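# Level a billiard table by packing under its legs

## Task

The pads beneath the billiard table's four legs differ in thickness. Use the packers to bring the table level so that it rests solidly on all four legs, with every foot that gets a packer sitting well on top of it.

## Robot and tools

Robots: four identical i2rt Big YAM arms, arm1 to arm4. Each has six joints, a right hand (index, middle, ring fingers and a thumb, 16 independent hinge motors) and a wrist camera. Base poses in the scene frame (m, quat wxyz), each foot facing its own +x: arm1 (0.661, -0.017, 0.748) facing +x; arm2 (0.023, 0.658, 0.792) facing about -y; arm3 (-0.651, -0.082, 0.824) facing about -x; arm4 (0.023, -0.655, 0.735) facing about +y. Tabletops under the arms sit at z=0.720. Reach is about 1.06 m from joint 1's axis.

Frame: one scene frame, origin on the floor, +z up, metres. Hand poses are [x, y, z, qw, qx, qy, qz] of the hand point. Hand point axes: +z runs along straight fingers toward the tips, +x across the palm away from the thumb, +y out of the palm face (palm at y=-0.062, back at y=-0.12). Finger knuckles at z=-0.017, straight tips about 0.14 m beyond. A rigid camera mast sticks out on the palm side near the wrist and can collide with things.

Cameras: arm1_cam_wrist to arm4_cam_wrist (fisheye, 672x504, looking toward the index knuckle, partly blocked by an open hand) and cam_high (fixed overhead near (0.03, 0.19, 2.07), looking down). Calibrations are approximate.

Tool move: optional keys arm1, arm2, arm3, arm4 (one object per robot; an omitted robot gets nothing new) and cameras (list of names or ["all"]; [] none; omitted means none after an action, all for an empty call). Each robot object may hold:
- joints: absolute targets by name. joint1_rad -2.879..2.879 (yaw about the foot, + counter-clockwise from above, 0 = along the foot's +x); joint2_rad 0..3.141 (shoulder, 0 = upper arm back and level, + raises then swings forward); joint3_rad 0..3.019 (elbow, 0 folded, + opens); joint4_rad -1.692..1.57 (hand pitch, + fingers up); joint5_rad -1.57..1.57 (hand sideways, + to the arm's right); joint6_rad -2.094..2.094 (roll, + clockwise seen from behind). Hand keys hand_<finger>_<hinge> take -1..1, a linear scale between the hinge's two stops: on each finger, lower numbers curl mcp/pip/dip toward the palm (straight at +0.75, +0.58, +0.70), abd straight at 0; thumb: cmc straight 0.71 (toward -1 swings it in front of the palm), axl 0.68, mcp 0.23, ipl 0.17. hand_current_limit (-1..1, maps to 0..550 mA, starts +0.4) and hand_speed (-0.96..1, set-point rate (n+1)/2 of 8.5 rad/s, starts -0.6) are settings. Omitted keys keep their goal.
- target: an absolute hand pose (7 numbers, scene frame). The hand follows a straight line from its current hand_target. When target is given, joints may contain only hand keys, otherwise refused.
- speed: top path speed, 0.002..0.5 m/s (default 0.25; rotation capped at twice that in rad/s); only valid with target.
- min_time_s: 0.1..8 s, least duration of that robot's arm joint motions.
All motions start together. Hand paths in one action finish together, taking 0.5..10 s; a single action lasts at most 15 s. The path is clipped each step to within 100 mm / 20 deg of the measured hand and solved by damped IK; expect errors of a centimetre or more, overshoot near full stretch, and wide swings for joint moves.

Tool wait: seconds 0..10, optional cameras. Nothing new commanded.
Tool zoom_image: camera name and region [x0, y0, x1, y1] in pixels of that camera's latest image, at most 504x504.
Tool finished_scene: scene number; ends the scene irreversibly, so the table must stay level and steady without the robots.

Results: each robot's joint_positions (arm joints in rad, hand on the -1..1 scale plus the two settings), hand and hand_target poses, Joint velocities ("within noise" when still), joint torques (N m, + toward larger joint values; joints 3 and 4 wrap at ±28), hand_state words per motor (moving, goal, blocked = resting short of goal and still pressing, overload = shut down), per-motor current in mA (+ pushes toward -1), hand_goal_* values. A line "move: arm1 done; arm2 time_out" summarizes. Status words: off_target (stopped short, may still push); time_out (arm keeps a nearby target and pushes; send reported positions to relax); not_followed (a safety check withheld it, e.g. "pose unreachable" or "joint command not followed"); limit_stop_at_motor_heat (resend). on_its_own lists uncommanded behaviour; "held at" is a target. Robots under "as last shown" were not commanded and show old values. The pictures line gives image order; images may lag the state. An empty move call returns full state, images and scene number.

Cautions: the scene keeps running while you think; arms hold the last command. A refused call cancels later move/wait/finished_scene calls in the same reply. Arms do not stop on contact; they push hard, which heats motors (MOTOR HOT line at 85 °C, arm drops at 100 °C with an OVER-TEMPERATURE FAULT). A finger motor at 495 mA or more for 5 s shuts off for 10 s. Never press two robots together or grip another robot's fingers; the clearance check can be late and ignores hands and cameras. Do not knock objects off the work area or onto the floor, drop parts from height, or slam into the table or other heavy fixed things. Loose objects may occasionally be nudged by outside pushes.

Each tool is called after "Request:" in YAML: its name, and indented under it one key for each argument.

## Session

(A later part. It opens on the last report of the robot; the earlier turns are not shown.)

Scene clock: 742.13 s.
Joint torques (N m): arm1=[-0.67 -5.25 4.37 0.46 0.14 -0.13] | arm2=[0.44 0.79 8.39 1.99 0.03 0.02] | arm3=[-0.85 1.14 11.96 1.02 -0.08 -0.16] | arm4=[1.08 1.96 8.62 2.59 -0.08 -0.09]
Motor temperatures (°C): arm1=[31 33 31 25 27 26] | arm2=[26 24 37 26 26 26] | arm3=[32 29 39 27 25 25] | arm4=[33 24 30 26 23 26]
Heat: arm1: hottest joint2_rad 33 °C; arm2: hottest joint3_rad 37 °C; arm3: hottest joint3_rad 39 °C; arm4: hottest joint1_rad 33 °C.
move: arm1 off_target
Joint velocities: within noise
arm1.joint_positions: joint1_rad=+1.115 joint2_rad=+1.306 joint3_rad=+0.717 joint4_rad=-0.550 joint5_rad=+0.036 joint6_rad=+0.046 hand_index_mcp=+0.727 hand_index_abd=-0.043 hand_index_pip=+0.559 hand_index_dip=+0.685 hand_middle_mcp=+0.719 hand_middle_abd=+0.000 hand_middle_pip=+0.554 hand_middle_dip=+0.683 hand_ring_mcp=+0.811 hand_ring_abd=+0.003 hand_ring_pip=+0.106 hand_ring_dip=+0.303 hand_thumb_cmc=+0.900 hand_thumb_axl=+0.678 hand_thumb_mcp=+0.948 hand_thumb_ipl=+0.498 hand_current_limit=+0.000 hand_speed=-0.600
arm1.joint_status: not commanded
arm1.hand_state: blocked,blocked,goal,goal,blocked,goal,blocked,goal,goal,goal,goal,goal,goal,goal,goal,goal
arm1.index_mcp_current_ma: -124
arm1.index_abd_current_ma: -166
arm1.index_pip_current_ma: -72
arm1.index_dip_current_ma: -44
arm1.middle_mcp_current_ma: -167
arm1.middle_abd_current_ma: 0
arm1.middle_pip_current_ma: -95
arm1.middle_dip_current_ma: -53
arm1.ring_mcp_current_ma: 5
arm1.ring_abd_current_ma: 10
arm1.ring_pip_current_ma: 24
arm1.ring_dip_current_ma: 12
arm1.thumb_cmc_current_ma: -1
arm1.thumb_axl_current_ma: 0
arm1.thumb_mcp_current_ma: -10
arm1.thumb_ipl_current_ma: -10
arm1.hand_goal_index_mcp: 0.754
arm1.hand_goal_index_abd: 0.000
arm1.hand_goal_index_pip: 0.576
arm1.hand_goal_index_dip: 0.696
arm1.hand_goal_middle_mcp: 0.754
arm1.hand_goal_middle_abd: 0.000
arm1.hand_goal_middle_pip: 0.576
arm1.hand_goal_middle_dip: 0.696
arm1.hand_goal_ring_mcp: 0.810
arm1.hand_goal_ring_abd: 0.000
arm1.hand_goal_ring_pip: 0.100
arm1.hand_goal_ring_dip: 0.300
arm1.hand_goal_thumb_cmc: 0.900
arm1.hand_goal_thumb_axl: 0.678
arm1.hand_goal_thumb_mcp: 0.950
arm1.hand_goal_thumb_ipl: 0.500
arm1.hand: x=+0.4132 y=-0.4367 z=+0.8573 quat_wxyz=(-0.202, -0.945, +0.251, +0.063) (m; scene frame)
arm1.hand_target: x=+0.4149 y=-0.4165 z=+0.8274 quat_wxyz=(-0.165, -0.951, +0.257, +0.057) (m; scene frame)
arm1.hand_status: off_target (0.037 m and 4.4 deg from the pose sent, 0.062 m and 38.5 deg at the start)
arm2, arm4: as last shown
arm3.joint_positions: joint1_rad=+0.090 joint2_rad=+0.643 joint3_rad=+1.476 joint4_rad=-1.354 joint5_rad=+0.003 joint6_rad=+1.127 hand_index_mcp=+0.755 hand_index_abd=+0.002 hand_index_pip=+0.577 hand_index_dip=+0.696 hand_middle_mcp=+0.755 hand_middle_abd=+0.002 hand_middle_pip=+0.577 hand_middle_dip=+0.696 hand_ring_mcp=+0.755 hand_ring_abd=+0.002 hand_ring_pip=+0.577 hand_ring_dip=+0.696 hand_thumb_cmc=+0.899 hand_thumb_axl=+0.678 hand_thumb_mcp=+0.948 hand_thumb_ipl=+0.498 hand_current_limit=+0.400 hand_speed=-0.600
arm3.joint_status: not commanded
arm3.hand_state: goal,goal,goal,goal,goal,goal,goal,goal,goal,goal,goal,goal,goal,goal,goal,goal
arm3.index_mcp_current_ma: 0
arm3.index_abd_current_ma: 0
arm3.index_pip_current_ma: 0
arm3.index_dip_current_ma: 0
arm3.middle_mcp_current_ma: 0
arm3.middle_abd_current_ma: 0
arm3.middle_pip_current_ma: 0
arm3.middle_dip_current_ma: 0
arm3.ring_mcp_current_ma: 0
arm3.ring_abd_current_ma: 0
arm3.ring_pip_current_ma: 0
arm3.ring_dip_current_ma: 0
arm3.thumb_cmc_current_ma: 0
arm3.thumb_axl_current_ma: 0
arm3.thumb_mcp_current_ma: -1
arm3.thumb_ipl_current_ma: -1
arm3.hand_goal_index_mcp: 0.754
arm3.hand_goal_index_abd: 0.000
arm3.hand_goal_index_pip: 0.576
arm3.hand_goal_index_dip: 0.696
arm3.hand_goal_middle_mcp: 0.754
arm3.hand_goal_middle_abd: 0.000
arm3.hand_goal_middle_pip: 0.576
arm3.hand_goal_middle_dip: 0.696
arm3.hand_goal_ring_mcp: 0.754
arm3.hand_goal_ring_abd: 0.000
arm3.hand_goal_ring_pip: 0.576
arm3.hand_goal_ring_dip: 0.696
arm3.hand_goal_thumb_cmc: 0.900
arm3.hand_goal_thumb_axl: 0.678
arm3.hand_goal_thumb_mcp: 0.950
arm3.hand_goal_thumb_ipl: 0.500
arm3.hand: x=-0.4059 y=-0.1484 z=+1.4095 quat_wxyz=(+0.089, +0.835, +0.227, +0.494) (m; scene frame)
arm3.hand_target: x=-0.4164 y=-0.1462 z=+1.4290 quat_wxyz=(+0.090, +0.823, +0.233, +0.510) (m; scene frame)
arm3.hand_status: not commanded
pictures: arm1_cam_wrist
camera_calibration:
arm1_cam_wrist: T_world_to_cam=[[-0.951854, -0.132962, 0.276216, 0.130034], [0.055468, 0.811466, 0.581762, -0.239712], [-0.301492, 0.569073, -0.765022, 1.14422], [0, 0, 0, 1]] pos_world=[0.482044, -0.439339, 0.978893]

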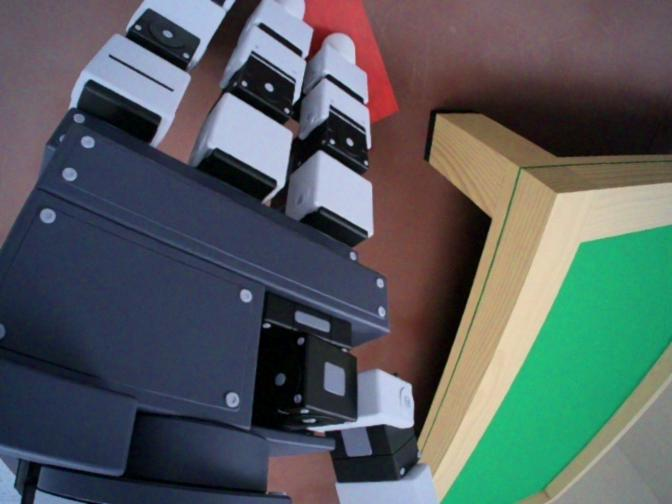

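Request:
move:
  arm1: {"target": [0.374, -0.446, 0.885, -0.1431, -0.8473, 0.5018, 0.0992], "speed": 0.1}
  cameras: ["arm1_cam_wrist"]

Request:
zoom_image:
  camera: "arm1_cam_wrist"
  region: [200, 0, 440, 160]

Scene clock: 788.03 s.
Joint torques (N m): arm1=[1.85 -7.71 9.81 0.21 0.53 0.13] | arm2=[0.62 0.97 8.38 1.96 0.04 0.04] | arm3=[-0.85 1.2 11.96 0.98 -0.09 -0.16] | arm4=[1.08 2.02 8.62 2.61 -0.08 -0.09]
Motor temperatures (°C): arm1=[31 33 30 24 27 26] | arm2=[26 24 37 26 26 26] | arm3=[32 29 40 27 25 25] | arm4=[33 24 30 26 23 25]
Heat: arm1: hottest joint2_rad 33 °C; arm2: hottest joint3_rad 37 °C; arm3: hottest joint3_rad 40 °C; arm4: hottest joint1_rad 33 °C.
move: arm1 off_target
Joint velocities: within noise
arm1.joint_positions: joint1_rad=+1.194 joint2_rad=+1.447 joint3_rad=+0.968 joint4_rad=-0.832 joint5_rad=+0.234 joint6_rad=+0.649 hand_index_mcp=+0.754 hand_index_abd=-0.003 hand_index_pip=+0.574 hand_index_dip=+0.693 hand_middle_mcp=+0.754 hand_middle_abd=-0.004 hand_middle_pip=+0.574 hand_middle_dip=+0.693 hand_ring_mcp=+0.811 hand_ring_abd=+0.003 hand_ring_pip=+0.106 hand_ring_dip=+0.303 hand_thumb_cmc=+0.900 hand_thumb_axl=+0.678 hand_thumb_mcp=+0.948 hand_thumb_ipl=+0.498 hand_current_limit=+0.000 hand_speed=-0.600
arm1.joint_status: not commanded
arm1.hand_state: goal,goal,goal,goal,goal,goal,goal,goal,goal,goal,goal,goal,goal,goal,goal,goal
arm1.index_mcp_current_ma: -1
arm1.index_abd_current_ma: -9
arm1.index_pip_current_ma: -7
arm1.index_dip_current_ma: -11
arm1.middle_mcp_current_ma: -1
arm1.middle_abd_current_ma: -13
arm1.middle_pip_current_ma: -8
arm1.middle_dip_current_ma: -10
arm1.ring_mcp_current_ma: 6
arm1.ring_abd_current_ma: 10
arm1.ring_pip_current_ma: 24
arm1.ring_dip_current_ma: 12
arm1.thumb_cmc_current_ma: -1
arm1.thumb_axl_current_ma: 0
arm1.thumb_mcp_current_ma: -10
arm1.thumb_ipl_current_ma: -10
arm1.hand_goal_index_mcp: 0.754
arm1.hand_goal_index_abd: 0.000
arm1.hand_goal_index_pip: 0.576
arm1.hand_goal_index_dip: 0.696
arm1.hand_goal_middle_mcp: 0.754
arm1.hand_goal_middle_abd: 0.000
arm1.hand_goal_middle_pip: 0.576
arm1.hand_goal_middle_dip: 0.696
arm1.hand_goal_ring_mcp: 0.810
arm1.hand_goal_ring_abd: 0.000
arm1.hand_goal_ring_pip: 0.100
arm1.hand_goal_ring_dip: 0.300
arm1.hand_goal_thumb_cmc: 0.900
arm1.hand_goal_thumb_axl: 0.678
arm1.hand_goal_thumb_mcp: 0.950
arm1.hand_goal_thumb_ipl: 0.500
arm1.hand: x=+0.3751 y=-0.4330 z=+0.8779 quat_wxyz=(-0.139, -0.849, +0.500, +0.100) (m; scene frame)
arm1.hand_target: x=+0.3744 y=-0.4456 z=+0.8849 quat_wxyz=(-0.143, -0.847, +0.502, +0.099) (m; scene frame)
arm1.hand_status: off_target (0.015 m and 0.6 deg from the pose sent, 0.049 m and 32.0 deg at the start)
arm2, arm3: as last shown
arm4.joint_positions: joint1_rad=-0.016 joint2_rad=+0.637 joint3_rad=+1.519 joint4_rad=-1.366 joint5_rad=-0.053 joint6_rad=+1.119 hand_index_mcp=+0.756 hand_index_abd=+0.001 hand_index_pip=+0.577 hand_index_dip=+0.696 hand_middle_mcp=+0.756 hand_middle_abd=+0.001 hand_middle_pip=+0.577 hand_middle_dip=+0.696 hand_ring_mcp=+0.756 hand_ring_abd=+0.001 hand_ring_pip=+0.577 hand_ring_dip=+0.696 hand_thumb_cmc=+0.715 hand_thumb_axl=+0.677 hand_thumb_mcp=+0.226 hand_thumb_ipl=+0.168 hand_current_limit=+0.400 hand_speed=-0.600
arm4.joint_status: not commanded
arm4.hand_state: goal,goal,goal,goal,goal,goal,goal,goal,goal,goal,goal,goal,goal,goal,goal,goal
arm4.index_mcp_current_ma: 7
arm4.index_abd_current_ma: 3
arm4.index_pip_current_ma: 3
arm4.index_dip_current_ma: 0
arm4.middle_mcp_current_ma: 7
arm4.middle_abd_current_ma: 3
arm4.middle_pip_current_ma: 3
arm4.middle_dip_current_ma: 0
arm4.ring_mcp_current_ma: 8
arm4.ring_abd_current_ma: 3
arm4.ring_pip_current_ma: 3
arm4.ring_dip_current_ma: 0
arm4.thumb_cmc_current_ma: 3
arm4.thumb_axl_current_ma: -3
arm4.thumb_mcp_current_ma: -1
arm4.thumb_ipl_current_ma: -1
arm4.hand_goal_index_mcp: 0.754
arm4.hand_goal_index_abd: 0.000
arm4.hand_goal_index_pip: 0.576
arm4.hand_goal_index_dip: 0.696
arm4.hand_goal_middle_mcp: 0.754
arm4.hand_goal_middle_abd: 0.000
arm4.hand_goal_middle_pip: 0.576
arm4.hand_goal_middle_dip: 0.696
arm4.hand_goal_ring_mcp: 0.754
arm4.hand_goal_ring_abd: 0.000
arm4.hand_goal_ring_pip: 0.576
arm4.hand_goal_ring_dip: 0.696
arm4.hand_goal_thumb_cmc: 0.714
arm4.hand_goal_thumb_axl: 0.678
arm4.hand_goal_thumb_mcp: 0.226
arm4.hand_goal_thumb_ipl: 0.168
arm4.hand: x=+0.0935 y=-0.4215 z=+1.3382 quat_wxyz=(-0.301, +0.431, +0.739, +0.421) (m; scene frame)
arm4.hand_target: x=+0.0898 y=-0.4238 z=+1.3462 quat_wxyz=(-0.309, +0.422, +0.738, +0.426) (m; scene frame)
arm4.hand_status: not commanded
pictures: arm1_cam_wrist
camera_calibration:
arm1_cam_wrist: T_world_to_cam=[[-0.898114, 0.370874, 0.236314, 0.321554], [0.430447, 0.631351, 0.645067, -0.526825], [0.0900418, 0.681064, -0.726667, 1.01441], [0, 0, 0, 1]] pos_world=[0.424223, -0.477521, 1.00099]

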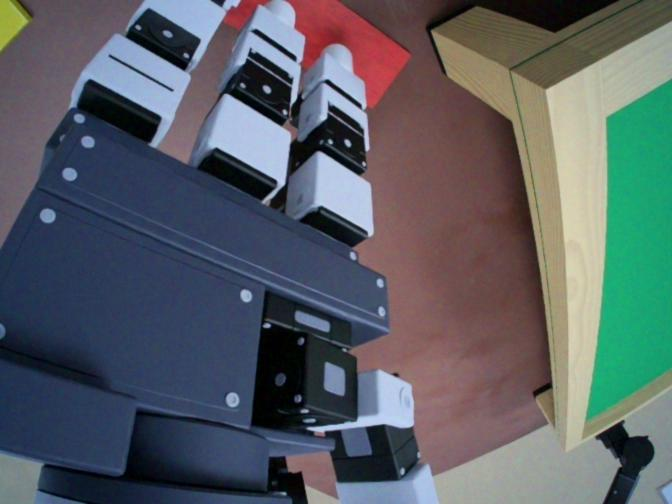

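Scaled by 2.100 from the camera's 672x504 image, which has a finer 960x720 frame.

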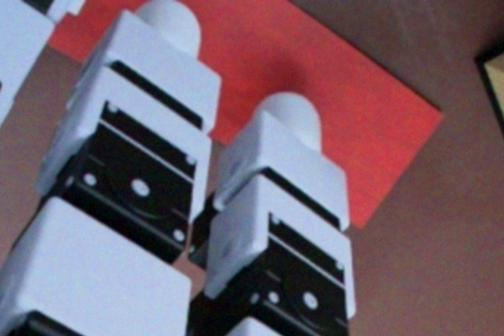

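Request:
move:
  arm1: {"target": [0.367, -0.442, 0.842, -0.1469, -0.8668, 0.4674, 0.0934], "speed": 0.08}

Request:
move:
  arm1: {"target": [0.336, -0.50, 0.840, -0.1268, -0.7173, 0.6764, 0.1101], "speed": 0.08}
  cameras: ["arm1_cam_wrist"]

Request:
zoom_image:
  camera: "arm1_cam_wrist"
  region: [200, 0, 440, 160]

Scene clock: 800.60 s.
Joint torques (N m): arm1=[-0.32 -7.06 5.7 1.47 0.14 -0.16] | arm2=[0.44 0.85 8.35 2.03 0.02 0.02] | arm3=[-1.08 1.14 11.95 1.05 -0.08 -0.15] | arm4=[1.14 2.02 8.62 2.61 -0.08 -0.09]
Motor temperatures (°C): arm1=[31 33 30 24 27 26] | arm2=[26 24 37 26 26 26] | arm3=[32 29 40 27 25 25] | arm4=[33 24 30 26 23 25]
Heat: arm1: hottest joint2_rad 33 °C; arm2: hottest joint3_rad 37 °C; arm3: hottest joint3_rad 40 °C; arm4: hottest joint1_rad 33 °C.
move: arm1 off_target
Joint velocities: within noise
arm1.joint_positions: joint1_rad=+1.179 joint2_rad=+1.469 joint3_rad=+0.927 joint4_rad=-0.708 joint5_rad=+0.211 joint6_rad=+0.559 hand_index_mcp=+0.755 hand_index_abd=-0.003 hand_index_pip=+0.575 hand_index_dip=+0.694 hand_middle_mcp=+0.754 hand_middle_abd=+0.000 hand_middle_pip=+0.575 hand_middle_dip=+0.695 hand_ring_mcp=+0.812 hand_ring_abd=+0.003 hand_ring_pip=+0.106 hand_ring_dip=+0.303 hand_thumb_cmc=+0.900 hand_thumb_axl=+0.678 hand_thumb_mcp=+0.948 hand_thumb_ipl=+0.498 hand_current_limit=+0.000 hand_speed=-0.600
arm1.joint_status: not commanded
arm1.hand_state: goal,goal,goal,goal,goal,goal,goal,goal,goal,goal,goal,goal,goal,goal,goal,goal
arm1.index_mcp_current_ma: 6
arm1.index_abd_current_ma: -9
arm1.index_pip_current_ma: -3
arm1.index_dip_current_ma: -8
arm1.middle_mcp_current_ma: 0
arm1.middle_abd_current_ma: 0
arm1.middle_pip_current_ma: -2
arm1.middle_dip_current_ma: -4
arm1.ring_mcp_current_ma: 8
arm1.ring_abd_current_ma: 10
arm1.ring_pip_current_ma: 24
arm1.ring_dip_current_ma: 12
arm1.thumb_cmc_current_ma: -1
arm1.thumb_axl_current_ma: 0
arm1.thumb_mcp_current_ma: -10
arm1.thumb_ipl_current_ma: -10
arm1.hand_goal_index_mcp: 0.754
arm1.hand_goal_index_abd: 0.000
arm1.hand_goal_index_pip: 0.576
arm1.hand_goal_index_dip: 0.696
arm1.hand_goal_middle_mcp: 0.754
arm1.hand_goal_middle_abd: 0.000
arm1.hand_goal_middle_pip: 0.576
arm1.hand_goal_middle_dip: 0.696
arm1.hand_goal_ring_mcp: 0.810
arm1.hand_goal_ring_abd: 0.000
arm1.hand_goal_ring_pip: 0.100
arm1.hand_goal_ring_dip: 0.300
arm1.hand_goal_thumb_cmc: 0.900
arm1.hand_goal_thumb_axl: 0.678
arm1.hand_goal_thumb_mcp: 0.950
arm1.hand_goal_thumb_ipl: 0.500
arm1.hand: x=+0.3708 y=-0.4471 z=+0.8623 quat_wxyz=(-0.163, -0.864, +0.468, +0.093) (m; scene frame)
arm1.hand_target: x=+0.3676 y=-0.4414 z=+0.8426 quat_wxyz=(-0.147, -0.867, +0.467, +0.093) (m; scene frame)
arm1.hand_status: off_target (0.021 m and 1.9 deg from the pose sent, 0.038 m and 4.5 deg at the start)
arm2, arm3, arm4: as last shown
pictures: none

Scene clock: 804.63 s.
Joint torques (N m): arm1=[2.14 -9.76 8.4 0.25 0.03 0.14] | arm2=[0.56 1.08 8.39 1.99 0.03 0.03] | arm3=[-0.97 0.91 11.9 1.01 -0.09 -0.16] | arm4=[1.14 2.02 8.62 2.61 -0.08 -0.09]
Motor temperatures (°C): arm1=[31 33 31 24 27 26] | arm2=[26 24 37 26 26 26] | arm3=[32 29 40 27 25 25] | arm4=[33 24 30 26 23 25]
Heat: arm1: hottest joint2_rad 33 °C; arm2: hottest joint3_rad 37 °C; arm3: hottest joint3_rad 40 °C; arm4: hottest joint1_rad 33 °C.
move: arm1 off_target
Joint velocities: within noise
arm1.joint_positions: joint1_rad=+1.207 joint2_rad=+1.755 joint3_rad=+1.299 joint4_rad=-0.917 joint5_rad=+0.313 joint6_rad=+1.112 hand_index_mcp=+0.737 hand_index_abd=+0.011 hand_index_pip=+0.565 hand_index_dip=+0.689 hand_middle_mcp=+0.750 hand_middle_abd=+0.016 hand_middle_pip=+0.575 hand_middle_dip=+0.697 hand_ring_mcp=+0.812 hand_ring_abd=+0.003 hand_ring_pip=+0.106 hand_ring_dip=+0.303 hand_thumb_cmc=+0.900 hand_thumb_axl=+0.678 hand_thumb_mcp=+0.948 hand_thumb_ipl=+0.498 hand_current_limit=+0.000 hand_speed=-0.600
arm1.joint_status: not commanded
arm1.hand_state: goal,goal,goal,goal,goal,goal,goal,goal,goal,goal,goal,goal,goal,goal,goal,goal
arm1.index_mcp_current_ma: -79
arm1.index_abd_current_ma: 41
arm1.index_pip_current_ma: -46
arm1.index_dip_current_ma: -27
arm1.middle_mcp_current_ma: -15
arm1.middle_abd_current_ma: 57
arm1.middle_pip_current_ma: -5
arm1.middle_dip_current_ma: 4
arm1.ring_mcp_current_ma: 8
arm1.ring_abd_current_ma: 10
arm1.ring_pip_current_ma: 23
arm1.ring_dip_current_ma: 12
arm1.thumb_cmc_current_ma: -1
arm1.thumb_axl_current_ma: 0
arm1.thumb_mcp_current_ma: -10
arm1.thumb_ipl_current_ma: -10
arm1.hand_goal_index_mcp: 0.754
arm1.hand_goal_index_abd: 0.000
arm1.hand_goal_index_pip: 0.576
arm1.hand_goal_index_dip: 0.696
arm1.hand_goal_middle_mcp: 0.754
arm1.hand_goal_middle_abd: 0.000
arm1.hand_goal_middle_pip: 0.576
arm1.hand_goal_middle_dip: 0.696
arm1.hand_goal_ring_mcp: 0.810
arm1.hand_goal_ring_abd: 0.000
arm1.hand_goal_ring_pip: 0.100
arm1.hand_goal_ring_dip: 0.300
arm1.hand_goal_thumb_cmc: 0.900
arm1.hand_goal_thumb_axl: 0.678
arm1.hand_goal_thumb_mcp: 0.950
arm1.hand_goal_thumb_ipl: 0.500
arm1.hand: x=+0.3301 y=-0.4899 z=+0.8609 quat_wxyz=(-0.143, -0.715, +0.676, +0.112) (m; scene frame)
arm1.hand_target: x=+0.3365 y=-0.4990 z=+0.8403 quat_wxyz=(-0.127, -0.717, +0.676, +0.110) (m; scene frame)
arm1.hand_status: off_target (0.024 m and 2.0 deg from the pose sent, 0.067 m and 29.7 deg at the start)
arm2, arm3, arm4: as last shown
pictures: arm1_cam_wrist
camera_calibration:
arm1_cam_wrist: T_world_to_cam=[[-0.652104, 0.731071, 0.200736, 0.432188], [0.668977, 0.430308, 0.606057, -0.604255], [0.356693, 0.5295, -0.769675, 0.919576], [0, 0, 0, 1]] pos_world=[0.358058, -0.54286, 0.987233]

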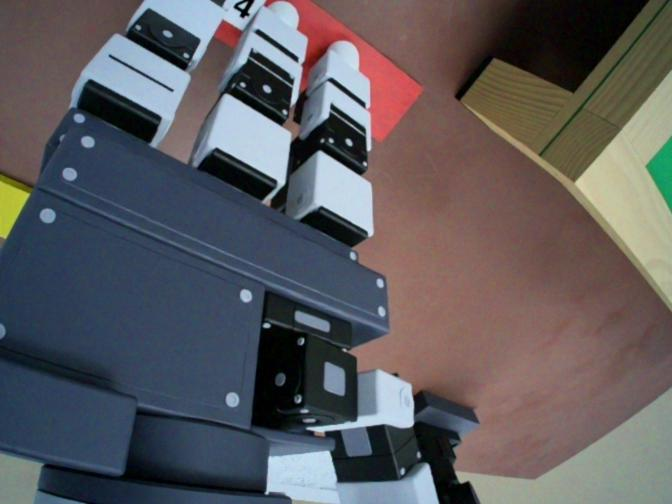

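Scaled by 2.100 from the camera's 672x504 image, which has a finer 960x720 frame.

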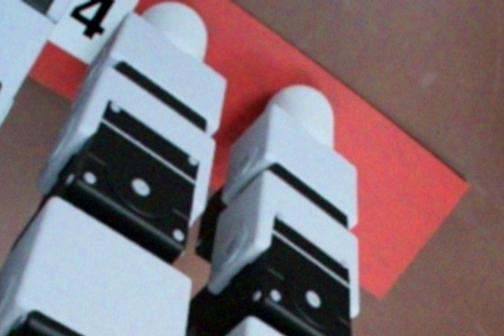

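Request:
move:
  arm1: {"target": [0.275, -0.502, 0.840, -0.1209, -0.7332, 0.6575, 0.1252], "speed": 0.08}
  cameras: ["arm1_cam_wrist"]

Request:
zoom_image:
  camera: "arm1_cam_wrist"
  region: [200, 0, 440, 160]

Scene clock: 819.07 s.
Joint torques (N m): arm1=[-0.56 -10.46 8.38 0.32 0.28 -0.15] | arm2=[0.56 0.91 8.38 1.96 0.03 0.04] | arm3=[-1.2 1.14 11.88 1.03 -0.09 -0.16] | arm4=[1.08 2.02 8.62 2.59 -0.08 -0.09]
Motor temperatures (°C): arm1=[31 33 31 24 26 26] | arm2=[26 24 37 26 26 26] | arm3=[32 29 40 27 25 25] | arm4=[33 24 31 26 23 25]
Heat: arm1: hottest joint2_rad 33 °C; arm2: hottest joint3_rad 37 °C; arm3: hottest joint3_rad 40 °C; arm4: hottest joint1_rad 33 °C.
move: arm1 off_target
Joint velocities: within noise
arm1.joint_positions: joint1_rad=+1.138 joint2_rad=+1.809 joint3_rad=+1.375 joint4_rad=-0.919 joint5_rad=+0.309 joint6_rad=+0.990 hand_index_mcp=+0.753 hand_index_abd=-0.001 hand_index_pip=+0.574 hand_index_dip=+0.694 hand_middle_mcp=+0.756 hand_middle_abd=+0.002 hand_middle_pip=+0.576 hand_middle_dip=+0.696 hand_ring_mcp=+0.812 hand_ring_abd=+0.003 hand_ring_pip=+0.106 hand_ring_dip=+0.303 hand_thumb_cmc=+0.900 hand_thumb_axl=+0.678 hand_thumb_mcp=+0.948 hand_thumb_ipl=+0.498 hand_current_limit=+0.000 hand_speed=-0.600
arm1.joint_status: not commanded
arm1.hand_state: goal,goal,goal,goal,goal,goal,goal,goal,goal,goal,goal,goal,goal,goal,goal,goal
arm1.index_mcp_current_ma: -5
arm1.index_abd_current_ma: -4
arm1.index_pip_current_ma: -7
arm1.index_dip_current_ma: -8
arm1.middle_mcp_current_ma: 8
arm1.middle_abd_current_ma: 5
arm1.middle_pip_current_ma: -1
arm1.middle_dip_current_ma: 1
arm1.ring_mcp_current_ma: 8
arm1.ring_abd_current_ma: 10
arm1.ring_pip_current_ma: 23
arm1.ring_dip_current_ma: 12
arm1.thumb_cmc_current_ma: -1
arm1.thumb_axl_current_ma: 0
arm1.thumb_mcp_current_ma: -10
arm1.thumb_ipl_current_ma: -10
arm1.hand_goal_index_mcp: 0.754
arm1.hand_goal_index_abd: 0.000
arm1.hand_goal_index_pip: 0.576
arm1.hand_goal_index_dip: 0.696
arm1.hand_goal_middle_mcp: 0.754
arm1.hand_goal_middle_abd: 0.000
arm1.hand_goal_middle_pip: 0.576
arm1.hand_goal_middle_dip: 0.696
arm1.hand_goal_ring_mcp: 0.810
arm1.hand_goal_ring_abd: 0.000
arm1.hand_goal_ring_pip: 0.100
arm1.hand_goal_ring_dip: 0.300
arm1.hand_goal_thumb_cmc: 0.900
arm1.hand_goal_thumb_axl: 0.678
arm1.hand_goal_thumb_mcp: 0.950
arm1.hand_goal_thumb_ipl: 0.500
arm1.hand: x=+0.2850 y=-0.5009 z=+0.8628 quat_wxyz=(-0.141, -0.730, +0.657, +0.121) (m; scene frame)
arm1.hand_target: x=+0.2758 y=-0.5008 z=+0.8403 quat_wxyz=(-0.121, -0.733, +0.658, +0.125) (m; scene frame)
arm1.hand_status: off_target (0.025 m and 2.4 deg from the pose sent, 0.060 m and 4.2 deg at the start)
arm2, arm3, arm4: as last shown
pictures: arm1_cam_wrist
camera_calibration:
arm1_cam_wrist: T_world_to_cam=[[-0.681691, 0.696114, 0.225219, 0.380244], [0.656283, 0.445719, 0.608791, -0.561483], [0.323404, 0.562815, -0.76069, 0.961449], [0, 0, 0, 1]] pos_world=[0.316764, -0.555547, 0.987553]

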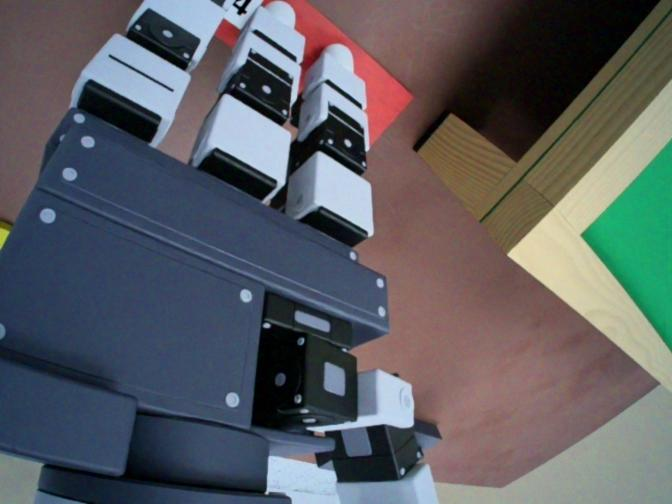

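Scaled by 2.100 from the camera's 672x504 image, which has a finer 960x720 frame.

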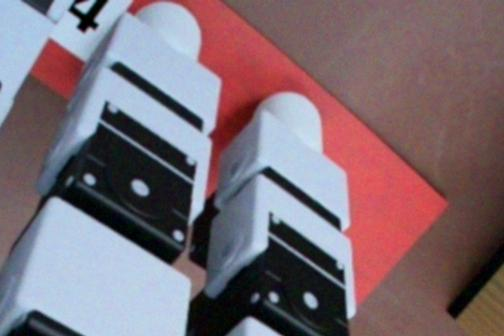

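Request:
zoom_image:
  camera: "arm1_cam_wrist"
  region: [360, 80, 480, 170]

Scaled by 4.200 from the camera's 672x504 image, which has a finer 960x720 frame.

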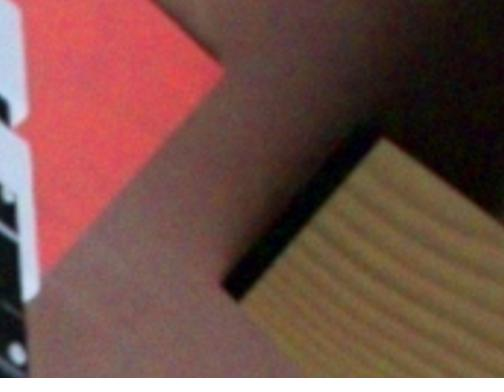

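Request:
move:
  arm1: {"target": [0.2645, -0.467, 0.840, -0.1181, -0.7475, 0.6414, 0.1277], "speed": 0.06}
  cameras: ["arm1_cam_wrist"]

Request:
zoom_image:
  camera: "arm1_cam_wrist"
  region: [300, 0, 480, 180]

Scene clock: 839.70 s.
Joint torques (N m): arm1=[-0.56 -12.04 5.27 0.8 0.25 -0.21] | arm2=[0.44 1.08 8.4 2 0.03 0.04] | arm3=[-0.91 1.38 11.84 1.05 -0.09 -0.17] | arm4=[1.08 2.02 8.62 2.62 -0.08 -0.09]
Motor temperatures (°C): arm1=[31 33 33 24 26 26] | arm2=[26 24 37 26 26 25] | arm3=[32 29 40 27 25 25] | arm4=[32 24 31 26 23 25]
Heat: arm1: hottest joint2_rad 33 °C; arm2: hottest joint3_rad 37 °C; arm3: hottest joint3_rad 40 °C; arm4: hottest joint1_rad 32 °C.
move: arm1 off_target
Joint velocities: within noise
arm1.joint_positions: joint1_rad=+1.087 joint2_rad=+1.770 joint3_rad=+1.315 joint4_rad=-0.881 joint5_rad=+0.300 joint6_rad=+0.894 hand_index_mcp=+0.751 hand_index_abd=-0.010 hand_index_pip=+0.574 hand_index_dip=+0.696 hand_middle_mcp=+0.746 hand_middle_abd=-0.008 hand_middle_pip=+0.572 hand_middle_dip=+0.695 hand_ring_mcp=+0.812 hand_ring_abd=+0.003 hand_ring_pip=+0.106 hand_ring_dip=+0.303 hand_thumb_cmc=+0.900 hand_thumb_axl=+0.678 hand_thumb_mcp=+0.948 hand_thumb_ipl=+0.498 hand_current_limit=+0.000 hand_speed=-0.600
arm1.joint_status: not commanded
arm1.hand_state: goal,goal,goal,goal,goal,goal,goal,goal,goal,goal,goal,goal,goal,goal,goal,goal
arm1.index_mcp_current_ma: -14
arm1.index_abd_current_ma: -36
arm1.index_pip_current_ma: -7
arm1.index_dip_current_ma: -1
arm1.middle_mcp_current_ma: -34
arm1.middle_abd_current_ma: -27
arm1.middle_pip_current_ma: -17
arm1.middle_dip_current_ma: -5
arm1.ring_mcp_current_ma: 8
arm1.ring_abd_current_ma: 10
arm1.ring_pip_current_ma: 23
arm1.ring_dip_current_ma: 12
arm1.thumb_cmc_current_ma: -1
arm1.thumb_axl_current_ma: 0
arm1.thumb_mcp_current_ma: -10
arm1.thumb_ipl_current_ma: -10
arm1.hand_goal_index_mcp: 0.754
arm1.hand_goal_index_abd: 0.000
arm1.hand_goal_index_pip: 0.576
arm1.hand_goal_index_dip: 0.696
arm1.hand_goal_middle_mcp: 0.754
arm1.hand_goal_middle_abd: 0.000
arm1.hand_goal_middle_pip: 0.576
arm1.hand_goal_middle_dip: 0.696
arm1.hand_goal_ring_mcp: 0.810
arm1.hand_goal_ring_abd: 0.000
arm1.hand_goal_ring_pip: 0.100
arm1.hand_goal_ring_dip: 0.300
arm1.hand_goal_thumb_cmc: 0.900
arm1.hand_goal_thumb_axl: 0.678
arm1.hand_goal_thumb_mcp: 0.950
arm1.hand_goal_thumb_ipl: 0.500
arm1.hand: x=+0.2675 y=-0.4780 z=+0.8622 quat_wxyz=(-0.139, -0.745, +0.641, +0.125) (m; scene frame)
arm1.hand_target: x=+0.2650 y=-0.4666 z=+0.8404 quat_wxyz=(-0.118, -0.747, +0.641, +0.127) (m; scene frame)
arm1.hand_status: off_target (0.025 m and 2.4 deg from the pose sent, 0.046 m and 3.9 deg at the start)
arm2, arm3, arm4: as last shown
pictures: arm1_cam_wrist
camera_calibration:
arm1_cam_wrist: T_world_to_cam=[[-0.708465, 0.663859, 0.239517, 0.331976], [0.640238, 0.461767, 0.613894, -0.552283], [0.296939, 0.58827, -0.752174, 0.965532], [0, 0, 0, 1]] pos_world=[0.302083, -0.533354, 0.985778]

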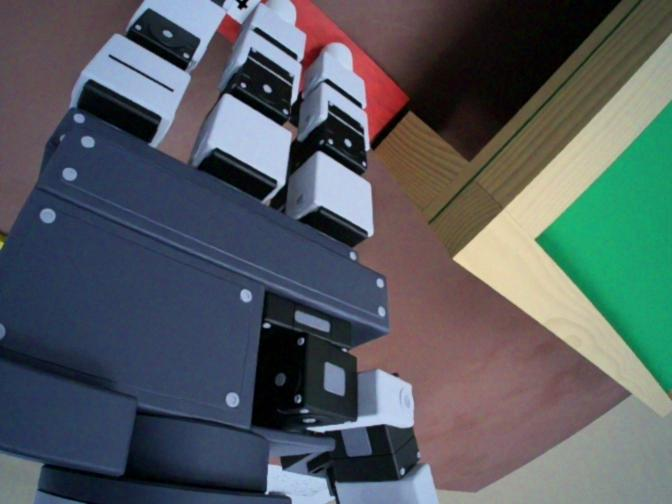

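Scaled by 2.800 from the camera's 672x504 image, which has a finer 960x720 frame.

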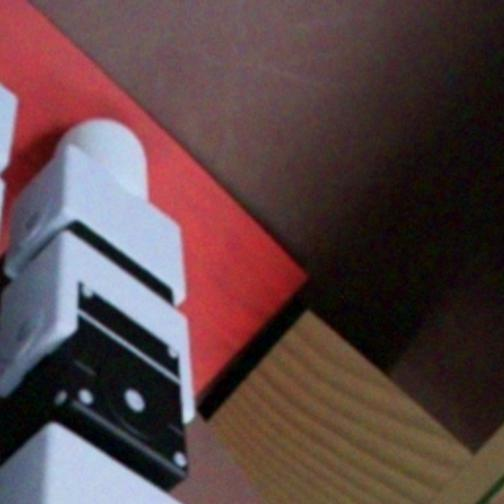

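Request:
move:
  arm1: {"target": [0.2735, -0.467, 0.842, -0.1181, -0.7475, 0.6414, 0.1277], "speed": 0.05}
  cameras: ["arm1_cam_wrist"]

Request:
zoom_image:
  camera: "arm1_cam_wrist"
  region: [300, 0, 480, 180]

Scene clock: 849.07 s.
Joint torques (N m): arm1=[0.79 -12.28 5.26 0.51 0.38 0] | arm2=[0.32 0.97 8.38 2 0.03 0.03] | arm3=[-0.67 1.03 11.88 0.99 -0.07 -0.15] | arm4=[1.08 2.02 8.62 2.61 -0.08 -0.09]
Motor temperatures (°C): arm1=[31 33 32 24 26 26] | arm2=[26 24 37 26 26 25] | arm3=[32 29 40 27 25 25] | arm4=[32 24 31 26 23 25]
Heat: arm1: hottest joint2_rad 33 °C; arm2: hottest joint3_rad 37 °C; arm3: hottest joint3_rad 40 °C; arm4: hottest joint1_rad 32 °C.
move: arm1 off_target
Joint velocities: within noise
arm1.joint_positions: joint1_rad=+1.087 joint2_rad=+1.764 joint3_rad=+1.305 joint4_rad=-0.880 joint5_rad=+0.300 joint6_rad=+0.894 hand_index_mcp=+0.746 hand_index_abd=-0.012 hand_index_pip=+0.571 hand_index_dip=+0.694 hand_middle_mcp=+0.741 hand_middle_abd=-0.009 hand_middle_pip=+0.568 hand_middle_dip=+0.692 hand_ring_mcp=+0.812 hand_ring_abd=+0.003 hand_ring_pip=+0.106 hand_ring_dip=+0.303 hand_thumb_cmc=+0.900 hand_thumb_axl=+0.678 hand_thumb_mcp=+0.948 hand_thumb_ipl=+0.498 hand_current_limit=+0.000 hand_speed=-0.600
arm1.joint_status: not commanded
arm1.hand_state: goal,goal,goal,goal,goal,goal,goal,goal,goal,goal,goal,goal,goal,goal,goal,goal
arm1.index_mcp_current_ma: -36
arm1.index_abd_current_ma: -42
arm1.index_pip_current_ma: -20
arm1.index_dip_current_ma: -9
arm1.middle_mcp_current_ma: -60
arm1.middle_abd_current_ma: -32
arm1.middle_pip_current_ma: -33
arm1.middle_dip_current_ma: -15
arm1.ring_mcp_current_ma: 8
arm1.ring_abd_current_ma: 10
arm1.ring_pip_current_ma: 23
arm1.ring_dip_current_ma: 12
arm1.thumb_cmc_current_ma: -1
arm1.thumb_axl_current_ma: 0
arm1.thumb_mcp_current_ma: -10
arm1.thumb_ipl_current_ma: -10
arm1.hand_goal_index_mcp: 0.754
arm1.hand_goal_index_abd: 0.000
arm1.hand_goal_index_pip: 0.576
arm1.hand_goal_index_dip: 0.696
arm1.hand_goal_middle_mcp: 0.754
arm1.hand_goal_middle_abd: 0.000
arm1.hand_goal_middle_pip: 0.576
arm1.hand_goal_middle_dip: 0.696
arm1.hand_goal_ring_mcp: 0.810
arm1.hand_goal_ring_abd: 0.000
arm1.hand_goal_ring_pip: 0.100
arm1.hand_goal_ring_dip: 0.300
arm1.hand_goal_thumb_cmc: 0.900
arm1.hand_goal_thumb_axl: 0.678
arm1.hand_goal_thumb_mcp: 0.950
arm1.hand_goal_thumb_ipl: 0.500
arm1.hand: x=+0.2691 y=-0.4752 z=+0.8618 quat_wxyz=(-0.138, -0.745, +0.641, +0.125) (m; scene frame)
arm1.hand_target: x=+0.2735 y=-0.4667 z=+0.8425 quat_wxyz=(-0.118, -0.747, +0.641, +0.128) (m; scene frame)
arm1.hand_status: off_target (0.022 m and 2.3 deg from the pose sent, 0.024 m and 2.5 deg at the start)
arm2, arm3, arm4: as last shown
pictures: arm1_cam_wrist
camera_calibration:
arm1_cam_wrist: T_world_to_cam=[[-0.708868, 0.66326, 0.239984, 0.330679], [0.639659, 0.46113, 0.614976, -0.555366], [0.297225, 0.589444, -0.751141, 0.962806], [0, 0, 0, 1]] pos_world=[0.303483, -0.530751, 0.985382]

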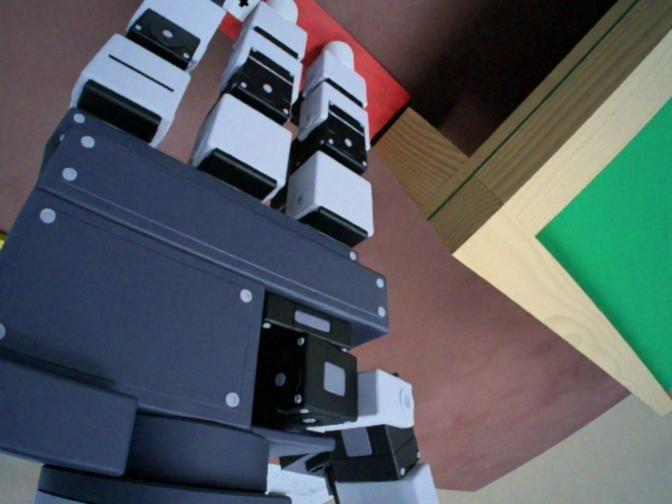

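Scaled by 2.800 from the camera's 672x504 image, which has a finer 960x720 frame.

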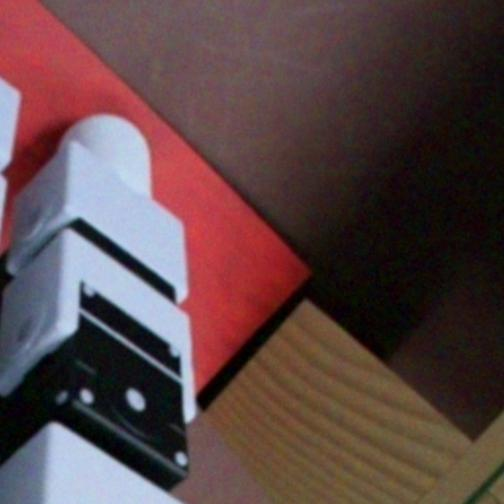

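Request:
move:
  arm1: {"target": [0.2795, -0.468, 0.842, -0.1181, -0.7475, 0.6414, 0.1277], "speed": 0.05}
  cameras: ["arm1_cam_wrist"]

Request:
zoom_image:
  camera: "arm1_cam_wrist"
  region: [300, 0, 480, 180]

Scene clock: 856.43 s.
Joint torques (N m): arm1=[1.67 -12.4 5.2 0.44 0.4 0.12] | arm2=[0.32 1.03 8.39 2 0.02 0.03] | arm3=[-1.2 1.14 11.86 1.05 -0.09 -0.17] | arm4=[1.08 2.08 8.62 2.61 -0.09 -0.09]
Motor temperatures (°C): arm1=[31 33 32 24 27 26] | arm2=[26 24 37 26 26 25] | arm3=[32 29 40 27 25 25] | arm4=[32 24 31 26 23 25]
Heat: arm1: hottest joint2_rad 33 °C; arm2: hottest joint3_rad 37 °C; arm3: hottest joint3_rad 40 °C; arm4: hottest joint1_rad 32 °C.
move: arm1 off_target
Joint velocities: within noise
arm1.joint_positions: joint1_rad=+1.089 joint2_rad=+1.762 joint3_rad=+1.300 joint4_rad=-0.880 joint5_rad=+0.302 joint6_rad=+0.894 hand_index_mcp=+0.743 hand_index_abd=-0.012 hand_index_pip=+0.569 hand_index_dip=+0.692 hand_middle_mcp=+0.737 hand_middle_abd=-0.010 hand_middle_pip=+0.566 hand_middle_dip=+0.691 hand_ring_mcp=+0.812 hand_ring_abd=+0.003 hand_ring_pip=+0.106 hand_ring_dip=+0.303 hand_thumb_cmc=+0.900 hand_thumb_axl=+0.678 hand_thumb_mcp=+0.948 hand_thumb_ipl=+0.498 hand_current_limit=+0.000 hand_speed=-0.600
arm1.joint_status: not commanded
arm1.hand_state: goal,goal,goal,goal,goal,goal,goal,goal,goal,goal,goal,goal,goal,goal,goal,goal
arm1.index_mcp_current_ma: -50
arm1.index_abd_current_ma: -42
arm1.index_pip_current_ma: -28
arm1.index_dip_current_ma: -16
arm1.middle_mcp_current_ma: -77
arm1.middle_abd_current_ma: -36
arm1.middle_pip_current_ma: -43
arm1.middle_dip_current_ma: -21
arm1.ring_mcp_current_ma: 8
arm1.ring_abd_current_ma: 10
arm1.ring_pip_current_ma: 23
arm1.ring_dip_current_ma: 12
arm1.thumb_cmc_current_ma: -1
arm1.thumb_axl_current_ma: 0
arm1.thumb_mcp_current_ma: -10
arm1.thumb_ipl_current_ma: -10
arm1.hand_goal_index_mcp: 0.754
arm1.hand_goal_index_abd: 0.000
arm1.hand_goal_index_pip: 0.576
arm1.hand_goal_index_dip: 0.696
arm1.hand_goal_middle_mcp: 0.754
arm1.hand_goal_middle_abd: 0.000
arm1.hand_goal_middle_pip: 0.576
arm1.hand_goal_middle_dip: 0.696
arm1.hand_goal_ring_mcp: 0.810
arm1.hand_goal_ring_abd: 0.000
arm1.hand_goal_ring_pip: 0.100
arm1.hand_goal_ring_dip: 0.300
arm1.hand_goal_thumb_cmc: 0.900
arm1.hand_goal_thumb_axl: 0.678
arm1.hand_goal_thumb_mcp: 0.950
arm1.hand_goal_thumb_ipl: 0.500
arm1.hand: x=+0.2706 y=-0.4742 z=+0.8613 quat_wxyz=(-0.137, -0.746, +0.640, +0.126) (m; scene frame)
arm1.hand_target: x=+0.2795 y=-0.4677 z=+0.8423 quat_wxyz=(-0.118, -0.747, +0.641, +0.128) (m; scene frame)
arm1.hand_status: off_target (0.022 m and 2.2 deg from the pose sent, 0.023 m and 2.4 deg at the start)
arm2.joint_positions: joint1_rad=-1.392 joint2_rad=+0.629 joint3_rad=+1.352 joint4_rad=-1.444 joint5_rad=-0.034 joint6_rad=+1.107 hand_index_mcp=+0.755 hand_index_abd=+0.000 hand_index_pip=+0.577 hand_index_dip=+0.696 hand_middle_mcp=+0.755 hand_middle_abd=+0.000 hand_middle_pip=+0.577 hand_middle_dip=+0.696 hand_ring_mcp=+0.755 hand_ring_abd=+0.000 hand_ring_pip=+0.577 hand_ring_dip=+0.696 hand_thumb_cmc=+0.714 hand_thumb_axl=+0.677 hand_thumb_mcp=+0.225 hand_thumb_ipl=+0.168 hand_current_limit=+0.400 hand_speed=-0.600
arm2.joint_status: not commanded
arm2.hand_state: goal,goal,goal,goal,goal,goal,goal,goal,goal,goal,goal,goal,goal,goal,goal,goal
arm2.index_mcp_current_ma: 2
arm2.index_abd_current_ma: 0
arm2.index_pip_current_ma: 2
arm2.index_dip_current_ma: 0
arm2.middle_mcp_current_ma: 2
arm2.middle_abd_current_ma: 0
arm2.middle_pip_current_ma: 2
arm2.middle_dip_current_ma: 0
arm2.ring_mcp_current_ma: 2
arm2.ring_abd_current_ma: 0
arm2.ring_pip_current_ma: 2
arm2.ring_dip_current_ma: 0
arm2.thumb_cmc_current_ma: 1
arm2.thumb_axl_current_ma: -2
arm2.thumb_mcp_current_ma: -3
arm2.thumb_ipl_current_ma: -1
arm2.hand_goal_index_mcp: 0.754
arm2.hand_goal_index_abd: 0.000
arm2.hand_goal_index_pip: 0.576
arm2.hand_goal_index_dip: 0.696
arm2.hand_goal_middle_mcp: 0.754
arm2.hand_goal_middle_abd: 0.000
arm2.hand_goal_middle_pip: 0.576
arm2.hand_goal_middle_dip: 0.696
arm2.hand_goal_ring_mcp: 0.754
arm2.hand_goal_ring_abd: 0.000
arm2.hand_goal_ring_pip: 0.576
arm2.hand_goal_ring_dip: 0.696
arm2.hand_goal_thumb_cmc: 0.714
arm2.hand_goal_thumb_axl: 0.678
arm2.hand_goal_thumb_mcp: 0.226
arm2.hand_goal_thumb_ipl: 0.168
arm2.hand: x=-0.2326 y=+0.7017 z=+1.2986 quat_wxyz=(+0.407, +0.285, -0.867, -0.044) (m; scene frame)
arm2.hand_target: x=-0.2310 y=+0.7040 z=+1.3114 quat_wxyz=(+0.420, +0.280, -0.862, -0.048) (m; scene frame)
arm2.hand_status: not commanded
arm3, arm4: as last shown
pictures: arm1_cam_wrist
camera_calibration:
arm1_cam_wrist: T_world_to_cam=[[-0.7098, 0.661406, 0.242334, 0.328592], [0.63914, 0.460104, 0.616282, -0.55796], [0.296114, 0.592323, -0.749313, 0.961354], [0, 0, 0, 1]] pos_world=[0.305179, -0.530045, 0.984588]

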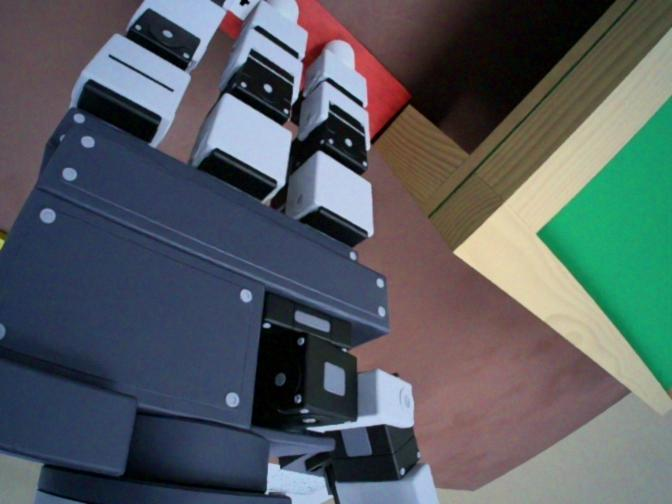

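Scaled by 2.800 from the camera's 672x504 image, which has a finer 960x720 frame.

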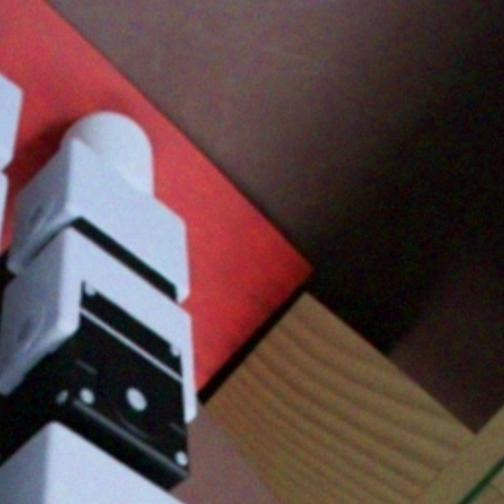

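Request:
move:
  arm1: {"target": [0.270, -0.4745, 0.93, -0.1181, -0.7475, 0.6414, 0.1277], "speed": 0.15}
  cameras: ["arm1_cam_wrist"]

Request:
zoom_image:
  camera: "arm1_cam_wrist"
  region: [240, 0, 480, 180]

Scene clock: 862.63 s.
Joint torques (N m): arm1=[0.73 -12.34 9.68 0.02 0.32 0.01] | arm2=[0.62 1.08 8.38 1.99 0.03 0.03] | arm3=[-1.03 1.14 11.84 1.03 -0.08 -0.18] | arm4=[1.14 2.02 8.62 2.61 -0.08 -0.09]
Motor temperatures (°C): arm1=[31 33 31 24 27 26] | arm2=[26 24 37 26 26 25] | arm3=[32 29 40 27 25 25] | arm4=[32 24 31 26 23 25]
Heat: arm1: hottest joint2_rad 33 °C; arm2: hottest joint3_rad 37 °C; arm3: hottest joint3_rad 40 °C; arm4: hottest joint1_rad 32 °C.
move: arm1 off_target
Joint velocities: within noise
arm1.joint_positions: joint1_rad=+1.089 joint2_rad=+1.701 joint3_rad=+1.404 joint4_rad=-1.092 joint5_rad=+0.301 joint6_rad=+0.894 hand_index_mcp=+0.754 hand_index_abd=-0.003 hand_index_pip=+0.574 hand_index_dip=+0.693 hand_middle_mcp=+0.754 hand_middle_abd=-0.004 hand_middle_pip=+0.574 hand_middle_dip=+0.693 hand_ring_mcp=+0.812 hand_ring_abd=+0.003 hand_ring_pip=+0.106 hand_ring_dip=+0.303 hand_thumb_cmc=+0.900 hand_thumb_axl=+0.678 hand_thumb_mcp=+0.948 hand_thumb_ipl=+0.498 hand_current_limit=+0.000 hand_speed=-0.600
arm1.joint_status: not commanded
arm1.hand_state: goal,goal,goal,goal,goal,goal,goal,goal,goal,goal,goal,goal,goal,goal,goal,goal
arm1.index_mcp_current_ma: 0
arm1.index_abd_current_ma: -9
arm1.index_pip_current_ma: -7
arm1.index_dip_current_ma: -11
arm1.middle_mcp_current_ma: 0
arm1.middle_abd_current_ma: -13
arm1.middle_pip_current_ma: -8
arm1.middle_dip_current_ma: -10
arm1.ring_mcp_current_ma: 8
arm1.ring_abd_current_ma: 10
arm1.ring_pip_current_ma: 23
arm1.ring_dip_current_ma: 12
arm1.thumb_cmc_current_ma: -1
arm1.thumb_axl_current_ma: 0
arm1.thumb_mcp_current_ma: -10
arm1.thumb_ipl_current_ma: -10
arm1.hand_goal_index_mcp: 0.754
arm1.hand_goal_index_abd: 0.000
arm1.hand_goal_index_pip: 0.576
arm1.hand_goal_index_dip: 0.696
arm1.hand_goal_middle_mcp: 0.754
arm1.hand_goal_middle_abd: 0.000
arm1.hand_goal_middle_pip: 0.576
arm1.hand_goal_middle_dip: 0.696
arm1.hand_goal_ring_mcp: 0.810
arm1.hand_goal_ring_abd: 0.000
arm1.hand_goal_ring_pip: 0.100
arm1.hand_goal_ring_dip: 0.300
arm1.hand_goal_thumb_cmc: 0.900
arm1.hand_goal_thumb_axl: 0.678
arm1.hand_goal_thumb_mcp: 0.950
arm1.hand_goal_thumb_ipl: 0.500
arm1.hand: x=+0.2746 y=-0.4672 z=+0.9233 quat_wxyz=(-0.114, -0.750, +0.639, +0.131) (m; scene frame)
arm1.hand_target: x=+0.2703 y=-0.4743 z=+0.9300 quat_wxyz=(-0.118, -0.747, +0.641, +0.128) (m; scene frame)
arm1.hand_status: off_target (0.011 m and 0.7 deg from the pose sent, 0.069 m and 2.2 deg at the start)
arm2, arm4: as last shown
arm3.joint_positions: joint1_rad=+0.090 joint2_rad=+0.643 joint3_rad=+1.476 joint4_rad=-1.354 joint5_rad=+0.003 joint6_rad=+1.127 hand_index_mcp=+0.755 hand_index_abd=+0.002 hand_index_pip=+0.577 hand_index_dip=+0.696 hand_middle_mcp=+0.755 hand_middle_abd=+0.002 hand_middle_pip=+0.577 hand_middle_dip=+0.696 hand_ring_mcp=+0.755 hand_ring_abd=+0.002 hand_ring_pip=+0.577 hand_ring_dip=+0.696 hand_thumb_cmc=+0.899 hand_thumb_axl=+0.678 hand_thumb_mcp=+0.948 hand_thumb_ipl=+0.498 hand_current_limit=+0.400 hand_speed=-0.600
arm3.joint_status: not commanded
arm3.hand_state: goal,goal,goal,goal,goal,goal,goal,goal,goal,goal,goal,goal,goal,goal,goal,goal
arm3.index_mcp_current_ma: 0
arm3.index_abd_current_ma: 0
arm3.index_pip_current_ma: 0
arm3.index_dip_current_ma: 0
arm3.middle_mcp_current_ma: 0
arm3.middle_abd_current_ma: 0
arm3.middle_pip_current_ma: 0
arm3.middle_dip_current_ma: 0
arm3.ring_mcp_current_ma: 0
arm3.ring_abd_current_ma: 0
arm3.ring_pip_current_ma: 0
arm3.ring_dip_current_ma: 0
arm3.thumb_cmc_current_ma: 0
arm3.thumb_axl_current_ma: 0
arm3.thumb_mcp_current_ma: -1
arm3.thumb_ipl_current_ma: -1
arm3.hand_goal_index_mcp: 0.754
arm3.hand_goal_index_abd: 0.000
arm3.hand_goal_index_pip: 0.576
arm3.hand_goal_index_dip: 0.696
arm3.hand_goal_middle_mcp: 0.754
arm3.hand_goal_middle_abd: 0.000
arm3.hand_goal_middle_pip: 0.576
arm3.hand_goal_middle_dip: 0.696
arm3.hand_goal_ring_mcp: 0.754
arm3.hand_goal_ring_abd: 0.000
arm3.hand_goal_ring_pip: 0.576
arm3.hand_goal_ring_dip: 0.696
arm3.hand_goal_thumb_cmc: 0.900
arm3.hand_goal_thumb_axl: 0.678
arm3.hand_goal_thumb_mcp: 0.950
arm3.hand_goal_thumb_ipl: 0.500
arm3.hand: x=-0.4059 y=-0.1484 z=+1.4095 quat_wxyz=(+0.089, +0.835, +0.227, +0.494) (m; scene frame)
arm3.hand_target: x=-0.4164 y=-0.1462 z=+1.4290 quat_wxyz=(+0.090, +0.823, +0.233, +0.510) (m; scene frame)
arm3.hand_status: not commanded
pictures: arm1_cam_wrist
camera_calibration:
arm1_cam_wrist: T_world_to_cam=[[-0.715493, 0.650894, 0.253787, 0.29784], [0.62453, 0.433111, 0.649905, -0.641577], [0.313101, 0.6235, -0.716391, 0.982057], [0, 0, 0, 1]] pos_world=[0.306304, -0.5283, 1.04491]

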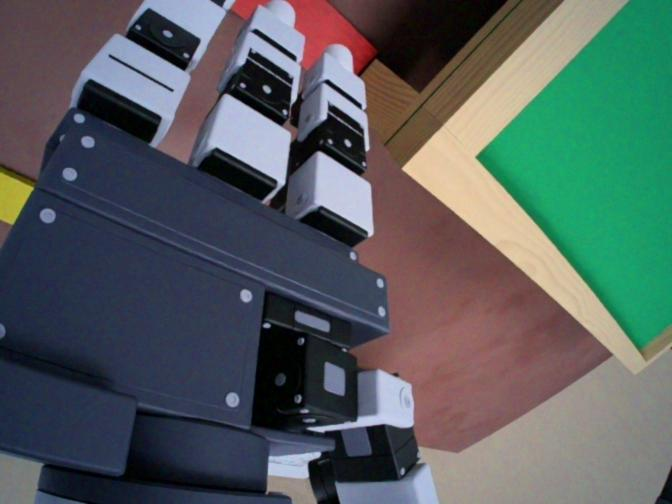

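Scaled by 2.100 from the camera's 672x504 image, which has a finer 960x720 frame.

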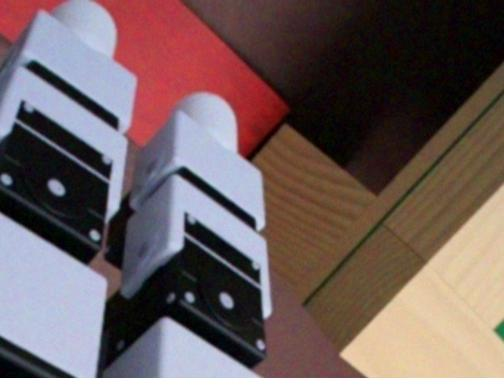

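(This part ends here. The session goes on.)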